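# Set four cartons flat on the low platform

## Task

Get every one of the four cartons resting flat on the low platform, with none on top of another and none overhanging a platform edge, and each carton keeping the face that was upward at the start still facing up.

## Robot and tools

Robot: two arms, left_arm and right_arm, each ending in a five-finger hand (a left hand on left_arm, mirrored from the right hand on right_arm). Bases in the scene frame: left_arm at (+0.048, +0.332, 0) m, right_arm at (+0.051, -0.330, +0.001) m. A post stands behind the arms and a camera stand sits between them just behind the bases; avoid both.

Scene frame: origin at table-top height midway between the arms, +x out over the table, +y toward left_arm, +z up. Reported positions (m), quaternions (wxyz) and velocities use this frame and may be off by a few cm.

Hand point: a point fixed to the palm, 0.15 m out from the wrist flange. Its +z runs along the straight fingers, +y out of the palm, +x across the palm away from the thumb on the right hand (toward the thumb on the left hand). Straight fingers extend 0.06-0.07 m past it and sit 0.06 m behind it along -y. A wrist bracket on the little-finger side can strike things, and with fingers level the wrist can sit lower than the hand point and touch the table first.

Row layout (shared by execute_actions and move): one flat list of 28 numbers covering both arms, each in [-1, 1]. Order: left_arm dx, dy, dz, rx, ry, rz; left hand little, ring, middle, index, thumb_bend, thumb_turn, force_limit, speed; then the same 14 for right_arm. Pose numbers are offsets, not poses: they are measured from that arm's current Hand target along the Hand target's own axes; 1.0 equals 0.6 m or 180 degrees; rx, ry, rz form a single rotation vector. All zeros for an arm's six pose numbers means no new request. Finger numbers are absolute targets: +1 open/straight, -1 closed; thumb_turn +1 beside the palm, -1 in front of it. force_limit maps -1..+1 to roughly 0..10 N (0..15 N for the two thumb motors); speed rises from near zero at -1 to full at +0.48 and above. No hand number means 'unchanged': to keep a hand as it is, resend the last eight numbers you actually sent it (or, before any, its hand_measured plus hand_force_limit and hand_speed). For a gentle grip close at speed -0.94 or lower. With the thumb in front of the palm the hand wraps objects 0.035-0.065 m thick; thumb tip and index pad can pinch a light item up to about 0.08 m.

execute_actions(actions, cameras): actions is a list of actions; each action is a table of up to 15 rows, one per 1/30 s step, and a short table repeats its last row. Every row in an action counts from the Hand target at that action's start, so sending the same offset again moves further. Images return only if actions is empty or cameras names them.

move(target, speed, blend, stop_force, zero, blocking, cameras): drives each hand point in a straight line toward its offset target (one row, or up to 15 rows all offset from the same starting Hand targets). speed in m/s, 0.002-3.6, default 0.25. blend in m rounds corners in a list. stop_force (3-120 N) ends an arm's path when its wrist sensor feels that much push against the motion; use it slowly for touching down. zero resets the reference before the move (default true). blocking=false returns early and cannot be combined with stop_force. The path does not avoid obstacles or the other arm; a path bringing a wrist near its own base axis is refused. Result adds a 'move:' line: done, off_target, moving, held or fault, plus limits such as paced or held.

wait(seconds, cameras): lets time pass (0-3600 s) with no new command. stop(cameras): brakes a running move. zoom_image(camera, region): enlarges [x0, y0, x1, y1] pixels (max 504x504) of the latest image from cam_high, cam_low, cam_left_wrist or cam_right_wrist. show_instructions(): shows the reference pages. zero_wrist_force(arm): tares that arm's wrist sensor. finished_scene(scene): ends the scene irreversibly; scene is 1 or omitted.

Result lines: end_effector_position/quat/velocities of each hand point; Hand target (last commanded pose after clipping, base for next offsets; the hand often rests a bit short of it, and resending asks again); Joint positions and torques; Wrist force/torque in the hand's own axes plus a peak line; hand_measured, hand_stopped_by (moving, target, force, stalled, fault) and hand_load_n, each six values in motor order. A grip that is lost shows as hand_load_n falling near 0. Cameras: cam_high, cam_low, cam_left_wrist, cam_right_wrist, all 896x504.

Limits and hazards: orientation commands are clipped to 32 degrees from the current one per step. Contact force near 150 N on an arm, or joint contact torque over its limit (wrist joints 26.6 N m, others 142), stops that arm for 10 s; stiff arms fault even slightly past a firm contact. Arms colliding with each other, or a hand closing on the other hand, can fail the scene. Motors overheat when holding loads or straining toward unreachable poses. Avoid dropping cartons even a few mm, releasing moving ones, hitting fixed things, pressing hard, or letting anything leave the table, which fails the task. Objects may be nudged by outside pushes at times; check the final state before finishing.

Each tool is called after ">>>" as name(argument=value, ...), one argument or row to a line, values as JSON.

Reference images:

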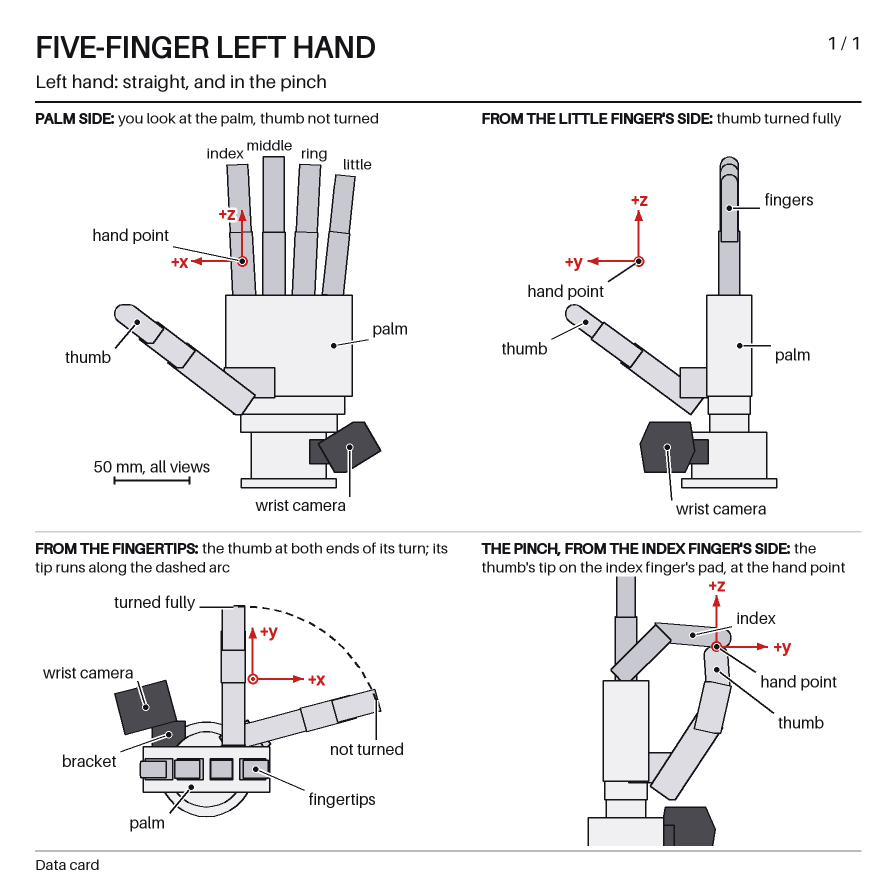

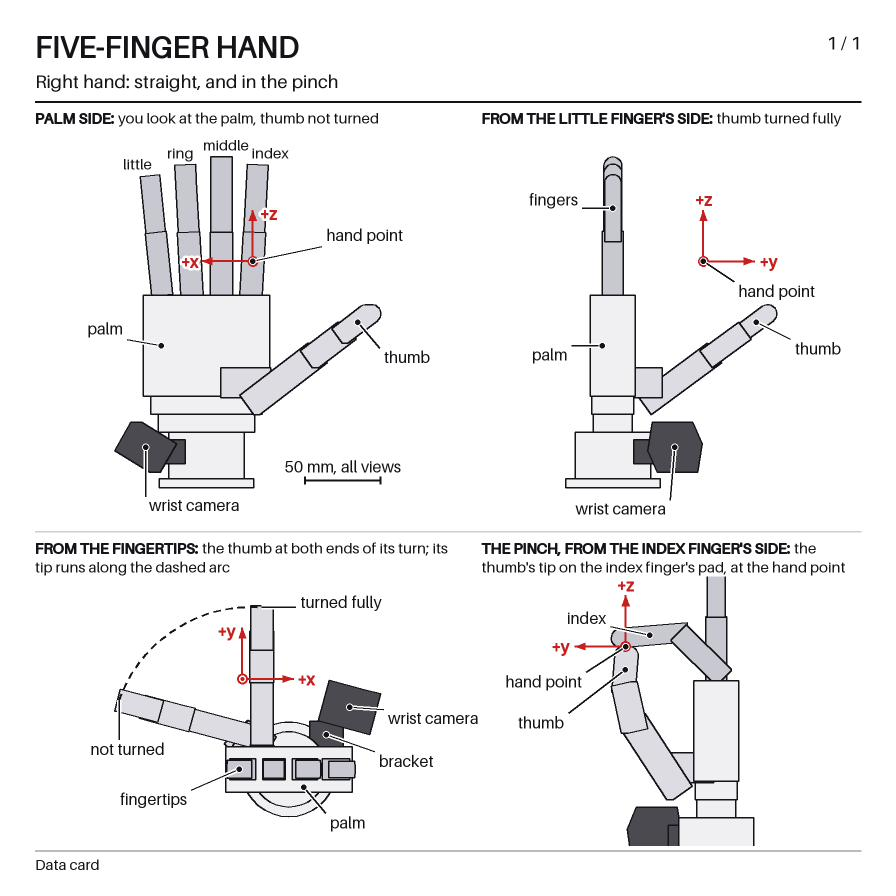

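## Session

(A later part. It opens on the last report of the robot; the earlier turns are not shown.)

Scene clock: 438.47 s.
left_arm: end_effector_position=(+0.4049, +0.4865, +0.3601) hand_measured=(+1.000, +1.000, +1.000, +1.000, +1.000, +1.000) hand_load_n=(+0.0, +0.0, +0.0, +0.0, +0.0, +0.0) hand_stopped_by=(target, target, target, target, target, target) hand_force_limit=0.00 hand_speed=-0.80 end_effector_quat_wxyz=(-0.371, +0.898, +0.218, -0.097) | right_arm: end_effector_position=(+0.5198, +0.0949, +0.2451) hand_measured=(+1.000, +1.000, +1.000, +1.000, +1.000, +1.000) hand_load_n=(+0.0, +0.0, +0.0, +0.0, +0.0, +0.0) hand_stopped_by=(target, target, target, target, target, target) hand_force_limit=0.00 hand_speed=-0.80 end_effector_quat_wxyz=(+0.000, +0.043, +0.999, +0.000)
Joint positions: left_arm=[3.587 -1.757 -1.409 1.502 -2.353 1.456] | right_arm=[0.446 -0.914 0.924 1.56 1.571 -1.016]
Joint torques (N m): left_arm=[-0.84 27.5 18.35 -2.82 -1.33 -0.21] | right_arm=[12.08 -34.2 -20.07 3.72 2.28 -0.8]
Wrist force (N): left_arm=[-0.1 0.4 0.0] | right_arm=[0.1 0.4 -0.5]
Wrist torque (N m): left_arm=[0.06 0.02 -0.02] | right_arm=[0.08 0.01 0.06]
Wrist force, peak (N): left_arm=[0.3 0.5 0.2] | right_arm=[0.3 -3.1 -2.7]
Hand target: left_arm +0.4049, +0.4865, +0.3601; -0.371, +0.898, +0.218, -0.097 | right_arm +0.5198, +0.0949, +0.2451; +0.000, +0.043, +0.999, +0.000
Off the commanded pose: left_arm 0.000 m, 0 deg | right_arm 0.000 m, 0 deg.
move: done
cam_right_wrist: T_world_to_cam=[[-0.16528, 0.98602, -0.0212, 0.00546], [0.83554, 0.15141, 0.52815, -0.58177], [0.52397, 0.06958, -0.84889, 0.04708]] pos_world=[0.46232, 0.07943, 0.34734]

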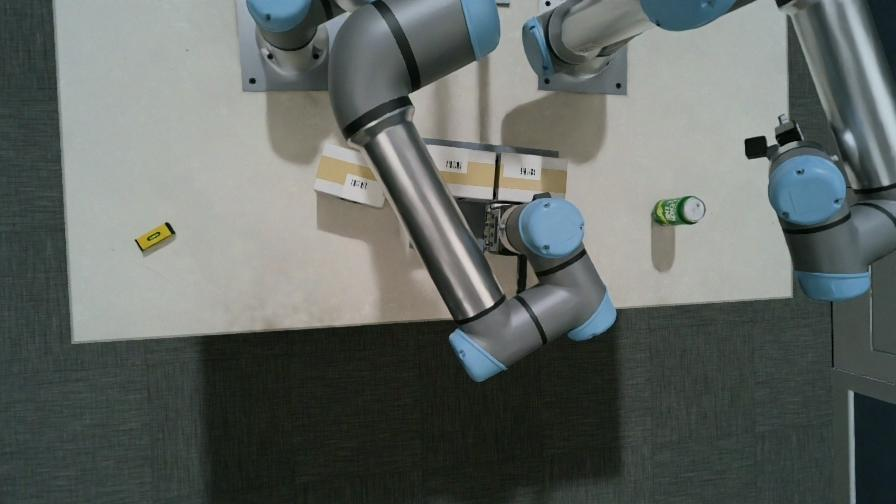

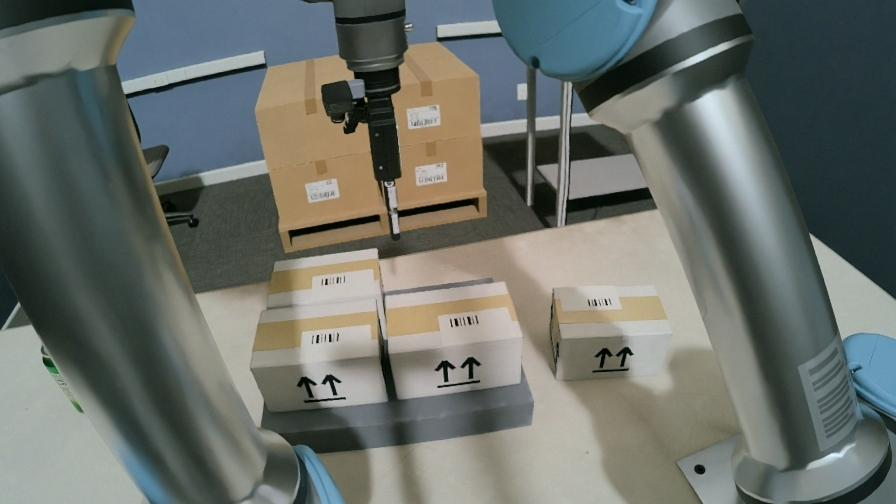

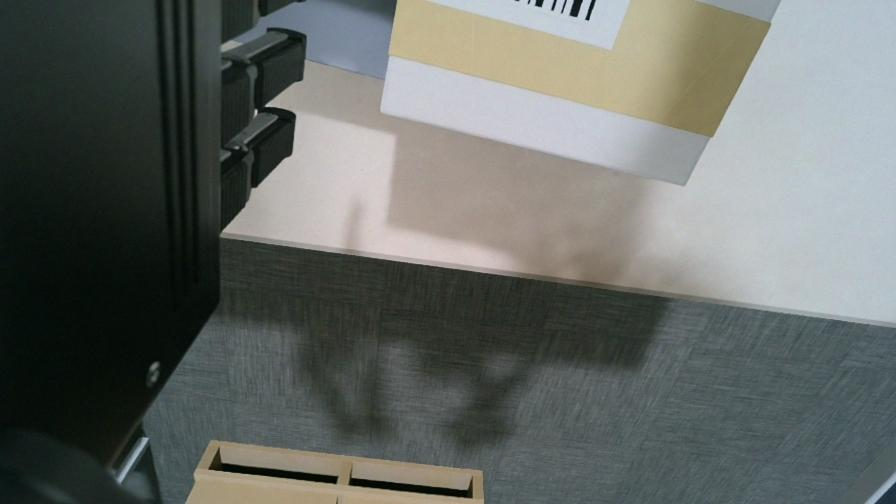

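>>> move(
  target=[0,0,0,0,0,0,1,1,1,1,1,1,0,-0.8,0.1985,-0.1176,0,0,0,-0.4972,1,1,1,1,1,1,0,-0.8],
  speed=0.3,
  cameras=["cam_high", "cam_low", "cam_right_wrist"],
)

Scene clock: 463.57 s.
left_arm: end_effector_position=(+0.4049, +0.4865, +0.3601) hand_measured=(+1.000, +1.000, +1.000, +1.000, +1.000, +1.000) hand_load_n=(+0.0, +0.0, +0.0, +0.0, +0.0, +0.0) hand_stopped_by=(target, target, target, target, target, target) hand_force_limit=0.00 hand_speed=-0.80 end_effector_quat_wxyz=(-0.371, +0.898, +0.218, -0.097) | right_arm: end_effector_position=(+0.3950, +0.0350, +0.2452) hand_measured=(+1.000, +1.000, +1.000, +1.000, +1.000, +1.000) hand_load_n=(+0.0, +0.0, +0.0, +0.0, +0.0, +0.0) hand_stopped_by=(target, target, target, target, target, target) hand_force_limit=0.00 hand_speed=-0.80 end_effector_quat_wxyz=(+0.000, -0.673, +0.740, +0.000)
Joint positions: left_arm=[3.587 -1.757 -1.409 1.502 -2.353 1.456] | right_arm=[0.405 -1.053 1.148 1.476 1.571 -2.619]
Joint torques (N m): left_arm=[-0.47 27.3 18.45 -2.79 -1.33 -0.26] | right_arm=[-11.97 -31.08 -32.16 3.12 -1.27 -1.75]
Wrist force (N): left_arm=[0.2 0.2 0.1] | right_arm=[0.1 0.7 -0.3]
Wrist torque (N m): left_arm=[0.03 -0.02 0.00] | right_arm=[0.10 -0.01 0.01]
Wrist force, peak (N): left_arm=[0.1 0.3 0.3] | right_arm=[0.2 0.9 -0.6]
Hand target: left_arm +0.4049, +0.4865, +0.3601; -0.371, +0.898, +0.218, -0.097 | right_arm +0.3951, +0.0349, +0.2451; +0.000, -0.673, +0.740, +0.000
Off the commanded pose: left_arm 0.000 m, 0 deg | right_arm 0.000 m, 0 deg.
move: done
cam_right_wrist: T_world_to_cam=[[-0.98744, -0.15651, -0.02179, 0.40868], [-0.1443, 0.83689, 0.52801, -0.10533], [-0.0644, 0.52452, -0.84896, 0.33315]] pos_world=[0.40981, -0.02263, 0.34735]

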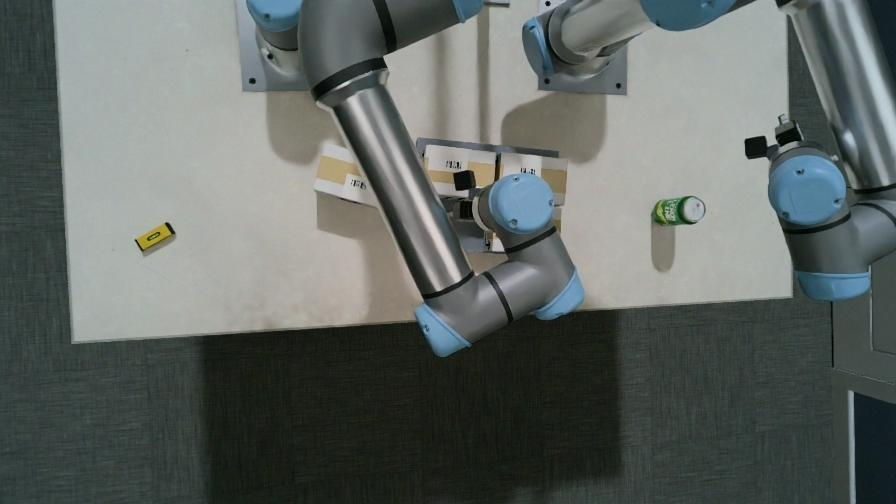

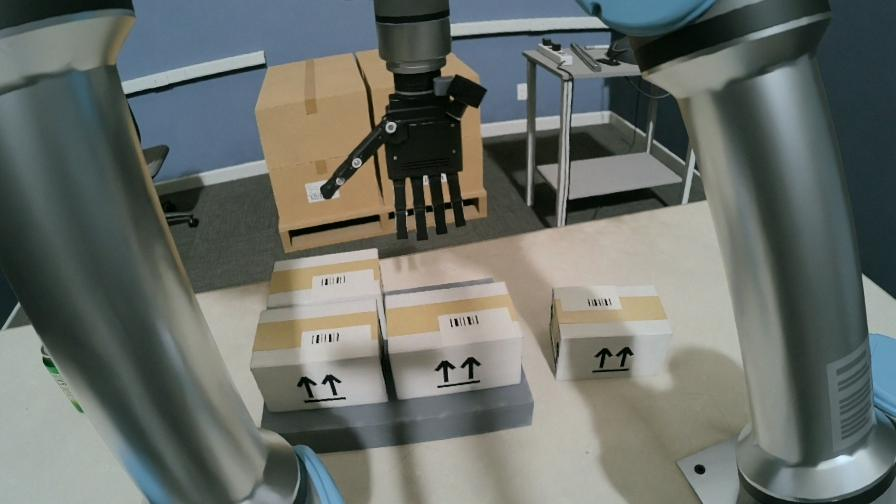

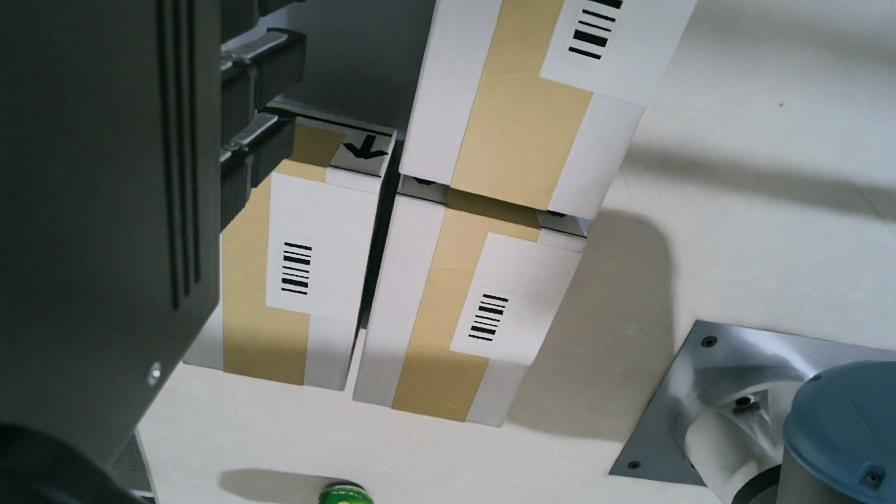

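>>> move(
  target=[0,0,0,0,0,0,1,1,1,1,1,1,0,-0.8,0,0,0.1667,0,0,0,1,1,1,1,1,1,0,-0.8],
  speed=0.12,
)

>>> move(
  target=[0,0,0,0,0,0,1,1,1,1,1,1,0,-0.8,0,0.06,0,0,0,0,1,1,1,1,1,1,0,-0.8],
  speed=0.015,
  stop_force=3,
  cameras=["cam_high", "cam_low", "cam_right_wrist"],
)

Scene clock: 526.27 s.
left_arm: end_effector_position=(+0.4049, +0.4865, +0.3601) hand_measured=(+1.000, +1.000, +1.000, +1.000, +1.000, +1.000) hand_load_n=(+0.0, +0.0, -0.5, +0.0, +0.0, +0.0) hand_stopped_by=(target, target, target, target, target, target) hand_force_limit=0.00 hand_speed=-0.80 end_effector_quat_wxyz=(-0.371, +0.898, +0.218, -0.097) | right_arm: end_effector_position=(+0.3950, +0.0349, +0.1450) hand_measured=(+1.000, +1.000, +1.000, +1.000, +1.000, +1.000) hand_load_n=(+0.0, +0.0, +0.0, +0.0, -0.5, +0.0) hand_stopped_by=(target, target, target, target, target, target) hand_force_limit=0.00 hand_speed=-0.80 end_effector_quat_wxyz=(+0.000, -0.673, +0.740, +0.000)
Joint positions: left_arm=[3.587 -1.757 -1.409 1.502 -2.353 1.456] | right_arm=[0.405 -1.001 1.327 1.245 1.571 -2.619]
Joint torques (N m): left_arm=[-0.48 27.48 18.09 -2.83 -1.42 -0.26] | right_arm=[1.68 -57.71 -28.54 2.84 -1.9 -1.65]
Wrist force (N): left_arm=[0.0 0.2 0.1] | right_arm=[-0.1 0.5 -0.6]
Wrist torque (N m): left_arm=[0.03 0.00 -0.01] | right_arm=[0.10 0.03 0.02]
Wrist force, peak (N): left_arm=[0.3 0.3 0.4] | right_arm=[0.1 0.5 -1.6]
Hand target: left_arm +0.4049, +0.4865, +0.3601; -0.371, +0.898, +0.218, -0.097 | right_arm +0.3951, +0.0349, +0.1451; +0.000, -0.673, +0.740, +0.000
Off the commanded pose: left_arm 0.000 m, 0 deg | right_arm 0.000 m, 0 deg.
move: done

Scene clock: 529.87 s.
left_arm: end_effector_position=(+0.4049, +0.4865, +0.3601) hand_measured=(+1.000, +1.000, +1.000, +1.000, +1.000, +1.000) hand_load_n=(+0.0, +0.0, +0.0, +0.0, +0.0, +0.0) hand_stopped_by=(target, target, target, target, target, target) hand_force_limit=0.00 hand_speed=-0.80 end_effector_quat_wxyz=(-0.371, +0.898, +0.218, -0.097) | right_arm: end_effector_position=(+0.3592, +0.0383, +0.1451) hand_measured=(+1.000, +1.000, +1.000, +1.000, +1.000, +1.000) hand_load_n=(+0.0, +0.0, +0.0, +0.0, +0.0, +0.0) hand_stopped_by=(target, target, target, target, target, target) hand_force_limit=0.00 hand_speed=-0.80 end_effector_quat_wxyz=(+0.000, -0.673, +0.740, +0.000)
Joint positions: left_arm=[3.587 -1.757 -1.409 1.502 -2.353 1.456] | right_arm=[0.443 -1.059 1.42 1.21 1.571 -2.581]
Joint torques (N m): left_arm=[-0.42 27.75 18.14 -2.89 -1.46 -0.26] | right_arm=[-12.21 -25.69 -28.9 4.24 -0.49 -2.42]
Wrist force (N): left_arm=[0.1 0.1 0.1] | right_arm=[-0.1 0.4 -0.5]
Wrist torque (N m): left_arm=[0.00 0.00 0.00] | right_arm=[0.11 0.01 0.01]
Wrist force, peak (N): left_arm=[-0.2 0.5 -0.1] | right_arm=[-0.6 -1.7 -0.6]
Hand target: left_arm +0.4049, +0.4865, +0.3601; -0.371, +0.898, +0.218, -0.097 | right_arm +0.3592, +0.0383, +0.1451; +0.000, -0.673, +0.740, +0.000
Off the commanded pose: left_arm 0.000 m, 0 deg | right_arm 0.000 m, 0 deg.
move: done
cam_right_wrist: T_world_to_cam=[[-0.98743, -0.15655, -0.02168, 0.37175], [-0.14428, 0.83693, 0.52795, -0.06046], [-0.06451, 0.52445, -0.849, 0.24413]] pos_world=[0.37411, -0.01923, 0.24724]

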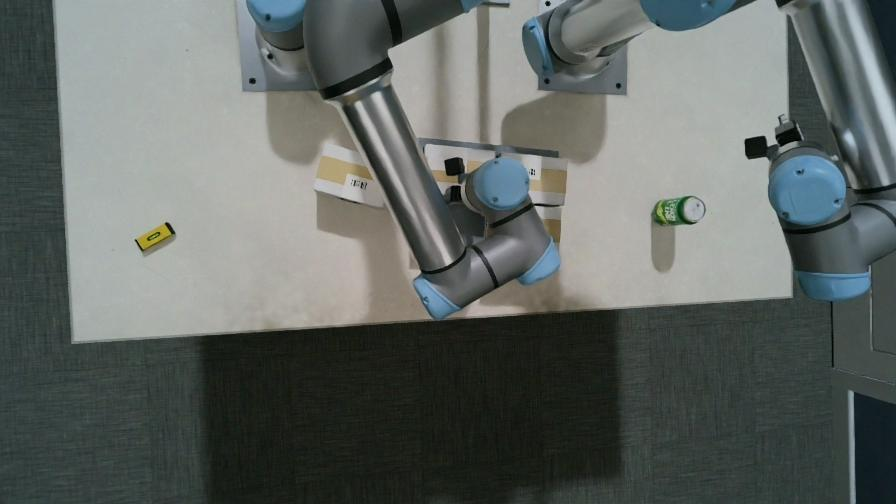

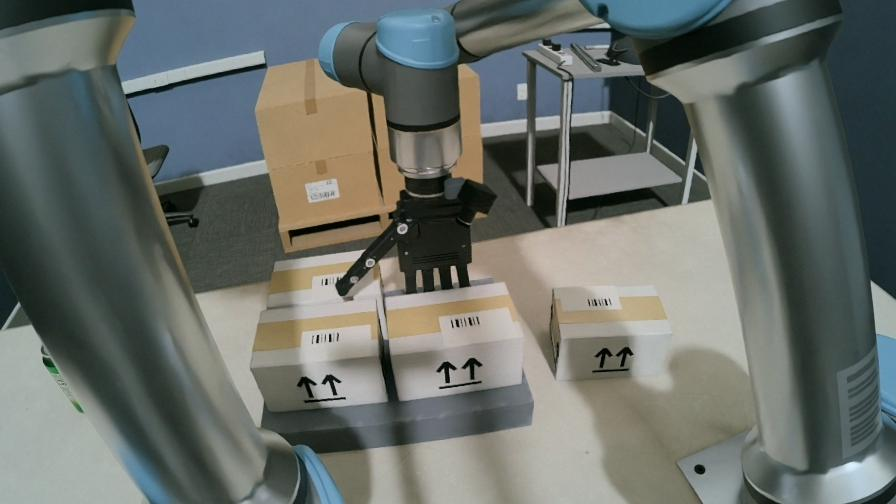

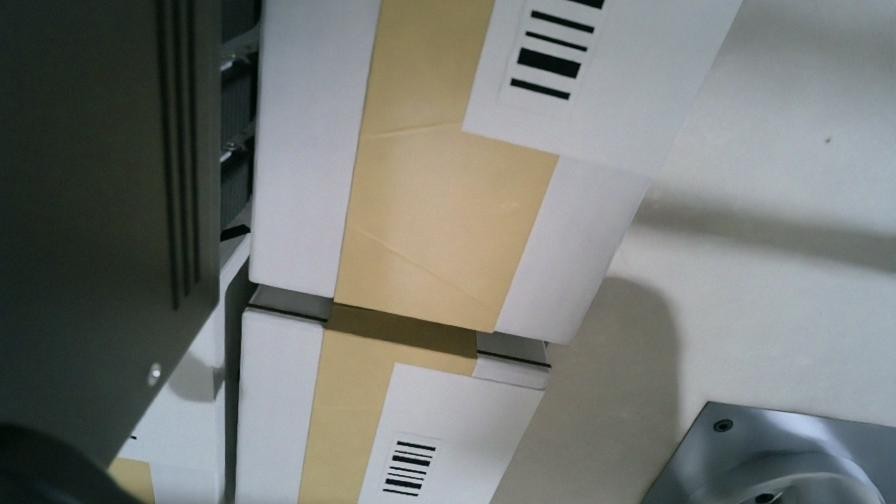

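>>> move(
  target=[
    [0,0,0,0,0,0,1,1,1,1,1,1,0,-0.8,0,0.0167,0,0,0,0,1,1,1,1,1,1,0,-0.8],
    [0,0,0,0,0,0,1,1,1,1,1,1,0,-0.8,0,-0.02,0,0,0,0,1,1,1,1,1,1,0,-0.8],
    [0,0,0,0,0,0,1,1,1,1,1,1,0,-0.8,0,-0.02,-0.1667,0,0,0,1,1,1,1,1,1,0,-0.8],
  ],
  speed=[0.03, 0.1, 0.2],
  cameras=["cam_high", "cam_low", "cam_right_wrist"],
)

Scene clock: 550.13 s.
left_arm: end_effector_position=(+0.4049, +0.4865, +0.3601) hand_measured=(+1.000, +1.000, +1.000, +1.000, +1.000, +1.000) hand_load_n=(+0.0, +0.0, +0.0, +0.0, +0.0, +0.0) hand_stopped_by=(target, target, target, target, target, target) hand_force_limit=0.00 hand_speed=-0.80 end_effector_quat_wxyz=(-0.371, +0.898, +0.218, -0.097) | right_arm: end_effector_position=(+0.3712, +0.0372, +0.2451) hand_measured=(+1.000, +1.000, +1.000, +1.000, +1.000, +1.000) hand_load_n=(+0.0, +0.0, +0.0, +0.0, +0.0, +0.0) hand_stopped_by=(target, target, target, target, target, target) hand_force_limit=0.00 hand_speed=-0.80 end_effector_quat_wxyz=(+0.000, -0.673, +0.740, +0.000)
Joint positions: left_arm=[3.587 -1.757 -1.409 1.502 -2.353 1.456] | right_arm=[0.43 -1.097 1.215 1.453 1.571 -2.594]
Joint torques (N m): left_arm=[-1.06 27.37 17.97 -2.89 -1.47 -0.16] | right_arm=[12.02 -24.88 -18.87 4.11 2.22 -1.71]
Wrist force (N): left_arm=[0.1 0.2 0.2] | right_arm=[0.4 0.7 -0.3]
Wrist torque (N m): left_arm=[0.03 -0.01 0.00] | right_arm=[0.09 -0.05 0.07]
Wrist force, peak (N): left_arm=[0.1 0.4 0.2] | right_arm=[0.4 -3.4 -2.7]
Hand target: left_arm +0.4049, +0.4865, +0.3601; -0.371, +0.898, +0.218, -0.097 | right_arm +0.3712, +0.0372, +0.2451; +0.000, -0.673, +0.740, +0.000
Off the commanded pose: left_arm 0.000 m, 0 deg | right_arm 0.000 m, 0 deg.
move: done
cam_right_wrist: T_world_to_cam=[[-0.98743, -0.15654, -0.02192, 0.38566], [-0.14439, 0.83688, 0.528, -0.11049], [-0.06431, 0.52453, -0.84896, 0.33035]] pos_world=[0.3861, -0.02043, 0.34725]

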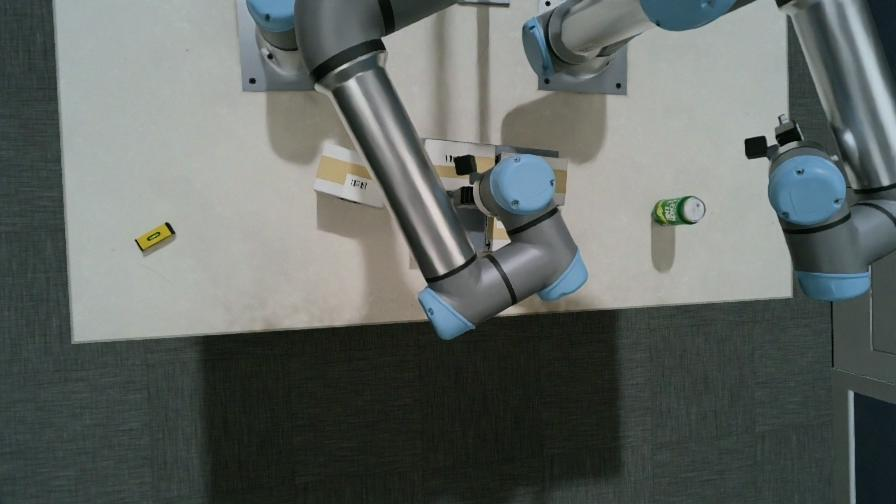

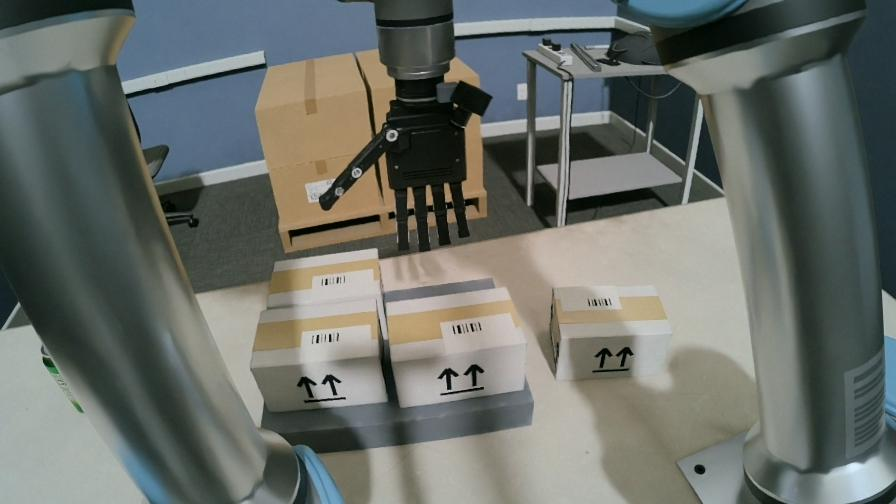

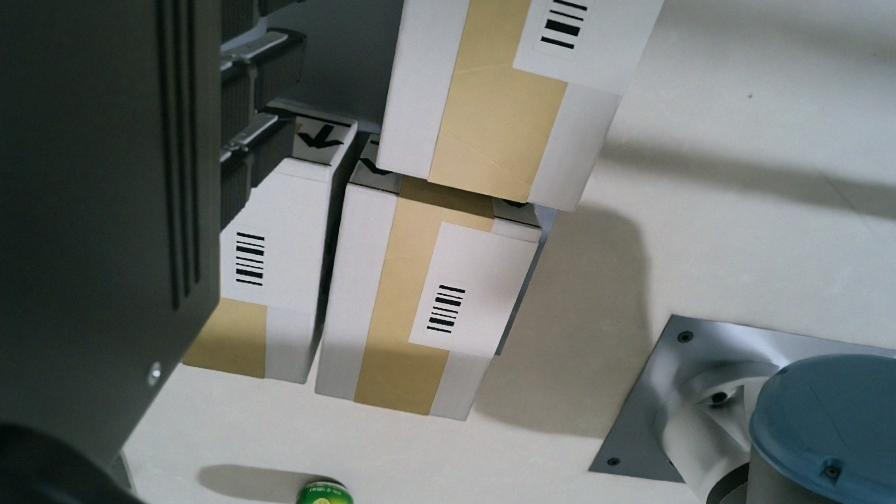

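>>> move(
  target=[
    [0,0,0,0,0,0,1,1,1,1,1,1,0,-0.8,-0.25,-0.2,0,0,0,0,1,1,1,1,1,1,0,-0.8],
    [0,0,0,0,0,0,1,1,1,1,1,1,0,-0.8,-0.25,-0.2,0.1667,0,0,0,1,1,1,1,1,1,0,-0.8],
  ],
  speed=[0.25, 0.12],
  cameras=["cam_high", "cam_low", "cam_right_wrist"],
)

Scene clock: 571.90 s.
left_arm: end_effector_position=(+0.4049, +0.4865, +0.3601) hand_measured=(+1.000, +1.000, +1.000, +1.000, +1.000, +1.000) hand_load_n=(+0.0, +0.0, +0.0, +0.0, +0.0, +0.0) hand_stopped_by=(target, target, target, target, target, target) hand_force_limit=0.00 hand_speed=-0.80 end_effector_quat_wxyz=(-0.371, +0.898, +0.218, -0.097) | right_arm: end_effector_position=(+0.5049, +0.1751, +0.1450) hand_measured=(+1.000, +1.000, +1.000, +1.000, +1.000, +1.000) hand_load_n=(+0.0, +0.0, +0.0, +0.0, +0.0, +0.0) hand_stopped_by=(target, target, target, target, target, target) hand_force_limit=0.00 hand_speed=-0.80 end_effector_quat_wxyz=(+0.000, -0.673, +0.740, +0.000)
Joint positions: left_arm=[3.587 -1.757 -1.409 1.502 -2.353 1.456] | right_arm=[0.528 -0.374 0.177 1.768 1.571 -2.497]
Joint torques (N m): left_arm=[-1.42 28.25 18.26 -2.97 -1.43 -0.27] | right_arm=[-3.29 -75.32 -25.71 3.81 -2.24 1.66]
Wrist force (N): left_arm=[0.0 0.2 0.2] | right_arm=[0.2 0.5 -0.4]
Wrist torque (N m): left_arm=[0.02 0.01 -0.01] | right_arm=[0.08 -0.04 0.11]
Wrist force, peak (N): left_arm=[0.2 0.4 0.3] | right_arm=[1.9 2.0 -0.4]
Hand target: left_arm +0.4049, +0.4865, +0.3601; -0.371, +0.898, +0.218, -0.097 | right_arm +0.5049, +0.1751, +0.1451; +0.000, -0.673, +0.740, +0.000
Off the commanded pose: left_arm 0.000 m, 0 deg | right_arm 0.000 m, 0 deg.
elbow stopped short (right arm): the move would have taken joint 3 (elbow) straighter than the controller allows.
move: done
cam_right_wrist: T_world_to_cam=[[-0.98737, -0.15698, -0.02156, 0.53702], [-0.14459, 0.83697, 0.5278, -0.15374], [-0.06481, 0.52424, -0.8491, 0.18199]] pos_world=[0.5198, 0.11757, 0.24724]

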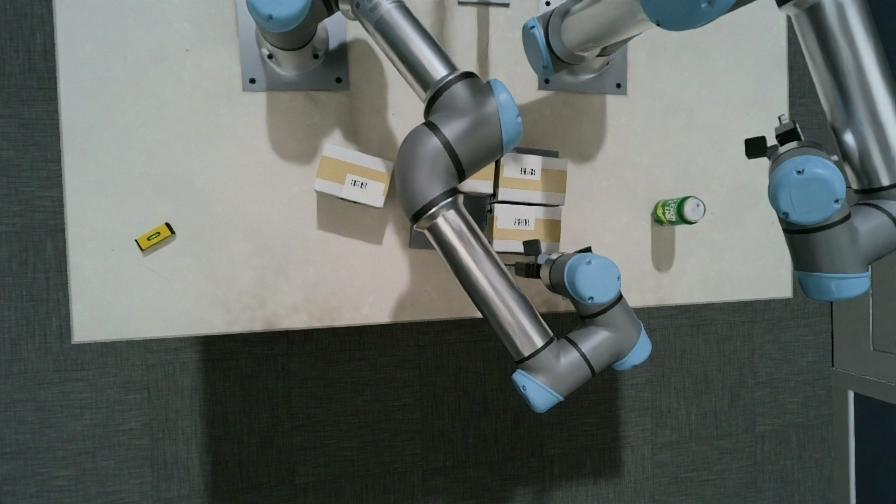

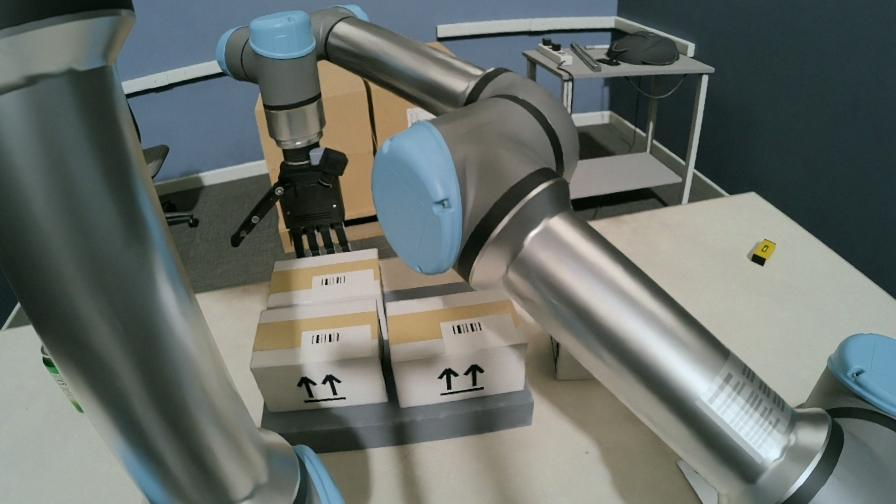

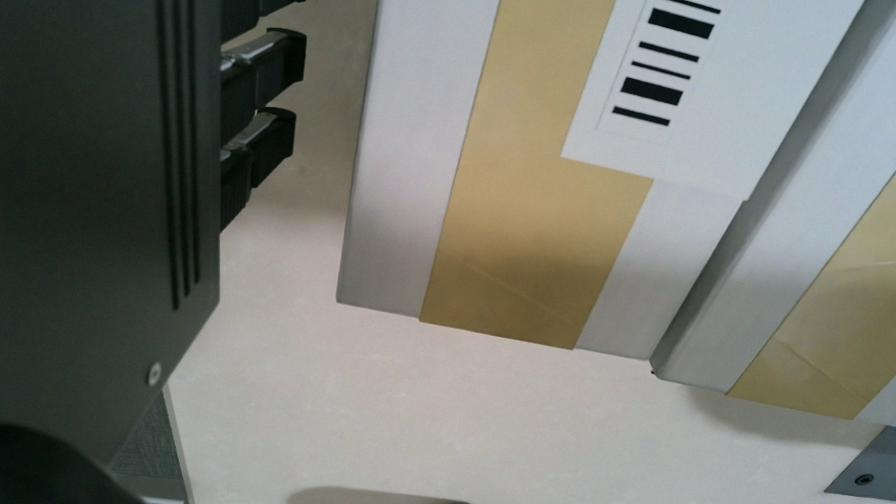

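>>> zoom_image(
  camera="cam_high",
  region=[400, 125, 580, 265],
)

Scaled by 2.800 from the camera's image (finer frame: 1280x720).

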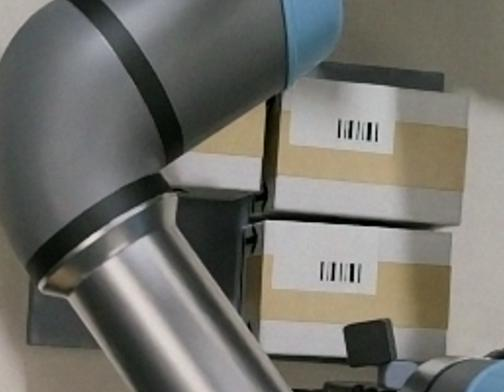

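>>> move(
  target=[0,0,0,0,0,0,1,1,1,1,1,1,0,-0.8,0,0.0583,0,0,0,0,1,1,1,1,1,1,0,-0.8],
  speed=0.015,
  stop_force=3,
  cameras=["cam_high", "cam_right_wrist"],
)

Scene clock: 602.57 s.
left_arm: end_effector_position=(+0.4049, +0.4865, +0.3601) hand_measured=(+1.000, +1.000, +1.000, +1.000, +1.000, +1.000) hand_load_n=(+0.0, +0.0, +0.0, +0.0, +0.0, +0.0) hand_stopped_by=(target, target, target, target, target, target) hand_force_limit=0.00 hand_speed=-0.80 end_effector_quat_wxyz=(-0.371, +0.898, +0.218, -0.097) | right_arm: end_effector_position=(+0.4744, +0.1780, +0.1452) hand_measured=(+1.000, +1.000, +1.000, +1.000, +1.000, +1.000) hand_load_n=(+0.0, +0.0, +0.0, +0.0, +0.0, +0.0) hand_stopped_by=(target, target, target, target, target, target) hand_force_limit=0.00 hand_speed=-0.80 end_effector_quat_wxyz=(+0.000, -0.673, +0.740, +0.000)
Joint positions: left_arm=[3.587 -1.757 -1.409 1.502 -2.353 1.456] | right_arm=[0.556 -0.524 0.474 1.621 1.571 -2.469]
Joint torques (N m): left_arm=[-1.01 28.28 18.57 -3.05 -1.44 -0.24] | right_arm=[-11.54 -44.54 -11.06 1.06 -0.8 -2.46]
Wrist force (N): left_arm=[0.1 0.2 0.2] | right_arm=[0.0 0.7 -0.5]
Wrist torque (N m): left_arm=[0.01 -0.01 0.00] | right_arm=[0.12 -0.01 0.02]
Wrist force, peak (N): left_arm=[-0.3 0.2 0.3] | right_arm=[0.6 -2.6 0.1]
Hand target: left_arm +0.4049, +0.4865, +0.3601; -0.371, +0.898, +0.218, -0.097 | right_arm +0.4744, +0.1780, +0.1451; +0.000, -0.673, +0.740, +0.000 (not the last commanded pose)
Off the commanded pose: left_arm 0.000 m, 0 deg | right_arm 0.004 m, 0 deg.
move: contact (right_arm)
cam_right_wrist: T_world_to_cam=[[-0.98742, -0.15661, -0.02158, 0.50736], [-0.14429, 0.83699, 0.52785, -0.16079], [-0.0646, 0.52433, -0.84906, 0.17846]] pos_world=[0.48931, 0.12047, 0.24734]

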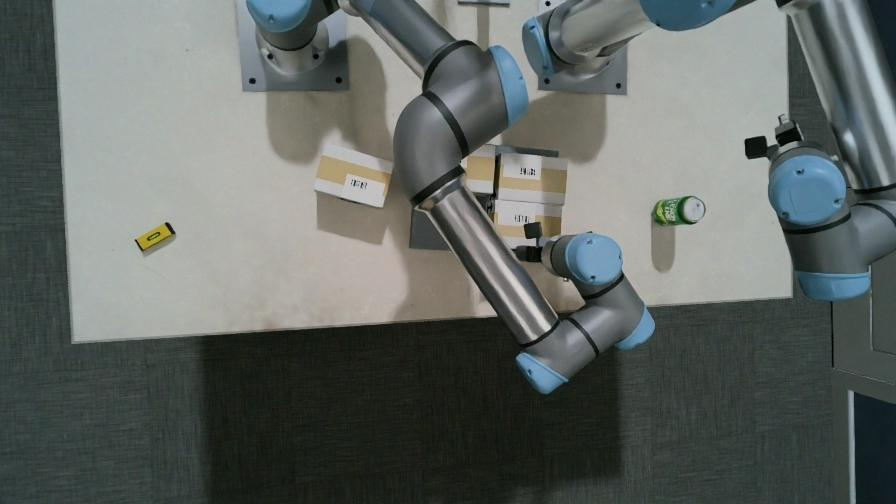

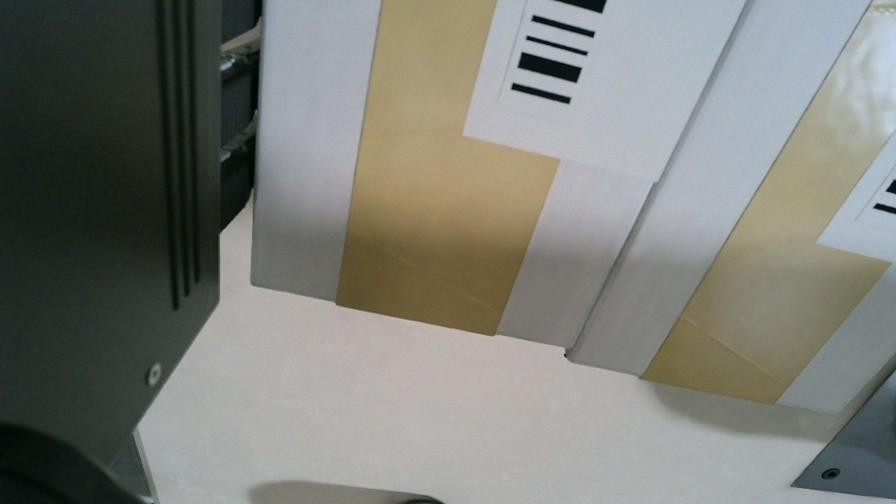

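>>> move(
  target=[
    [0,0,0,0,0,0,1,1,1,1,1,1,0,-0.8,0,0.0167,0,0,0,0,1,1,1,1,1,1,0,-0.8],
    [0,0,0,0,0,0,1,1,1,1,1,1,0,-0.8,0,-0.02,0,0,0,0,1,1,1,1,1,1,0,-0.8],
    [0,0,0,0,0,0,1,1,1,1,1,1,0,-0.8,0,-0.02,-0.1667,0,0,0,1,1,1,1,1,1,0,-0.8],
  ],
  speed=[0.03, 0.1, 0.2],
  cameras=["cam_high", "cam_low", "cam_right_wrist"],
)

>>> zoom_image(
  camera="cam_high",
  region=[400, 125, 580, 265],
)

Scene clock: 614.57 s.
left_arm: end_effector_position=(+0.4049, +0.4865, +0.3601) hand_measured=(+1.000, +1.000, +1.000, +1.000, +1.000, +1.000) hand_load_n=(+0.0, +0.0, +0.0, -0.5, +0.0, +0.0) hand_stopped_by=(target, target, target, target, target, target) hand_force_limit=0.00 hand_speed=-0.80 end_effector_quat_wxyz=(-0.371, +0.898, +0.218, -0.097) | right_arm: end_effector_position=(+0.4853, +0.1757, +0.2444) hand_measured=(+1.000, +1.000, +1.000, +1.000, +1.000, +1.000) hand_load_n=(+0.0, +0.0, +0.0, +0.0, +0.0, +0.0) hand_stopped_by=(target, target, target, target, target, target) hand_force_limit=0.00 hand_speed=-0.80 end_effector_quat_wxyz=(+0.040, -0.663, +0.748, +0.008)
Joint positions: left_arm=[3.587 -1.757 -1.409 1.502 -2.353 1.456] | right_arm=[0.532 -0.444 0.035 1.904 1.542 -2.466]
Joint torques (N m): left_arm=[-0.54 28.46 17.88 -3.09 -1.42 -0.32] | right_arm=[12.43 -60.84 -28.95 4.18 2.24 -2.37]
Wrist force (N): left_arm=[0.2 0.0 0.2] | right_arm=[0.0 0.6 -0.5]
Wrist torque (N m): left_arm=[0.00 -0.02 0.00] | right_arm=[0.11 -0.01 0.01]
Wrist force, peak (N): left_arm=[0.0 0.4 0.4] | right_arm=[-0.2 -4.1 -0.8]
Hand target: left_arm +0.4049, +0.4865, +0.3601; -0.371, +0.898, +0.218, -0.097 | right_arm +0.4864, +0.1769, +0.2452; +0.000, -0.673, +0.740, +0.000
Off the commanded pose: left_arm 0.000 m, 0 deg | right_arm 0.002 m, 5 deg.
elbow stopped short (right arm): the move would have taken joint 3 (elbow) straighter than the controller allows.
move: off_target (right_arm)
cam_right_wrist: T_world_to_cam=[[-0.98866, -0.12814, -0.07833, 0.52941], [-0.14981, 0.80473, 0.57443, -0.21266], [-0.01057, 0.57965, -0.8148, 0.22037]] pos_world=[0.49387, 0.11124, 0.34319]

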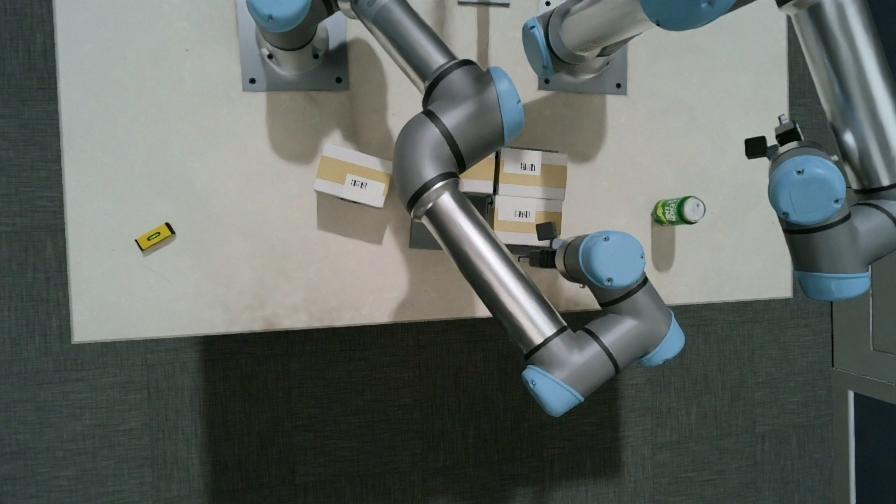

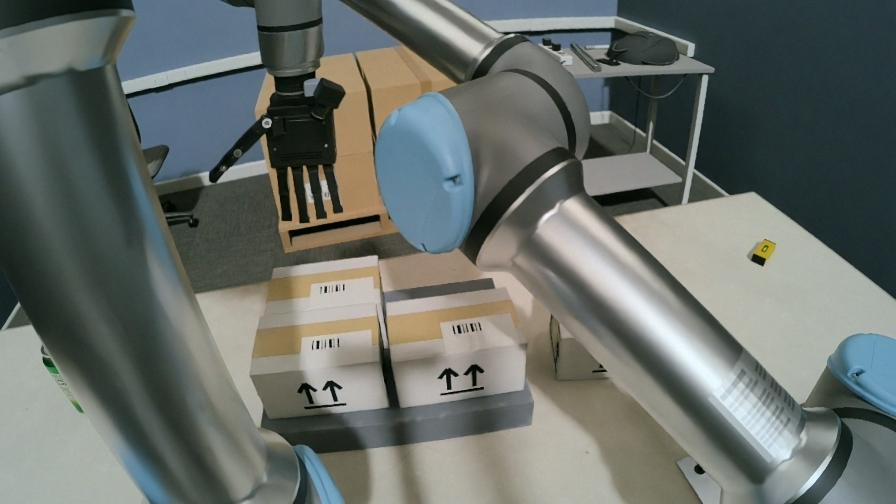

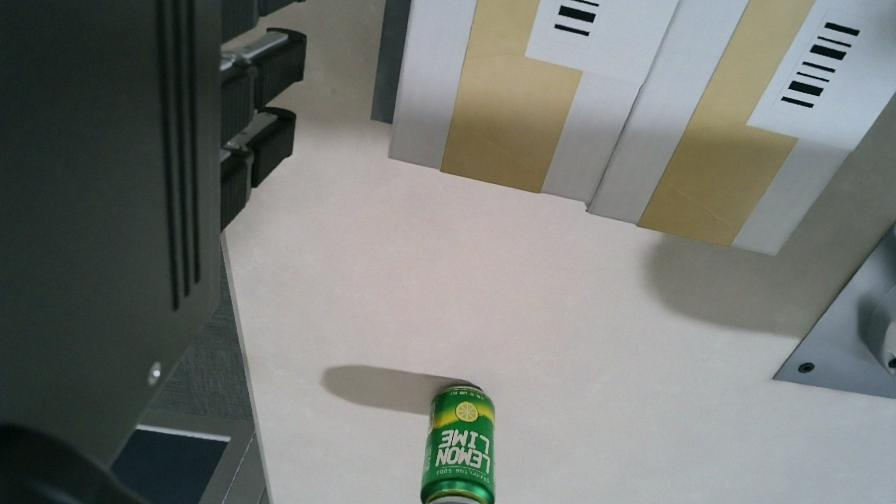

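Scaled by 2.800 from the camera's image (finer frame: 1280x720).

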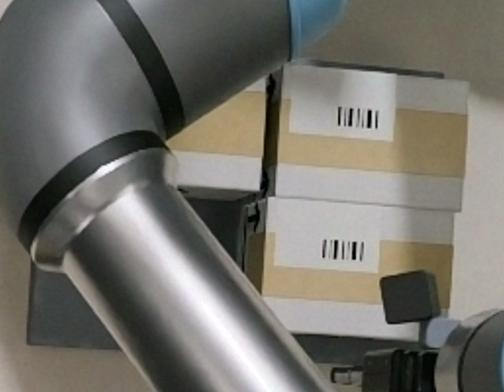

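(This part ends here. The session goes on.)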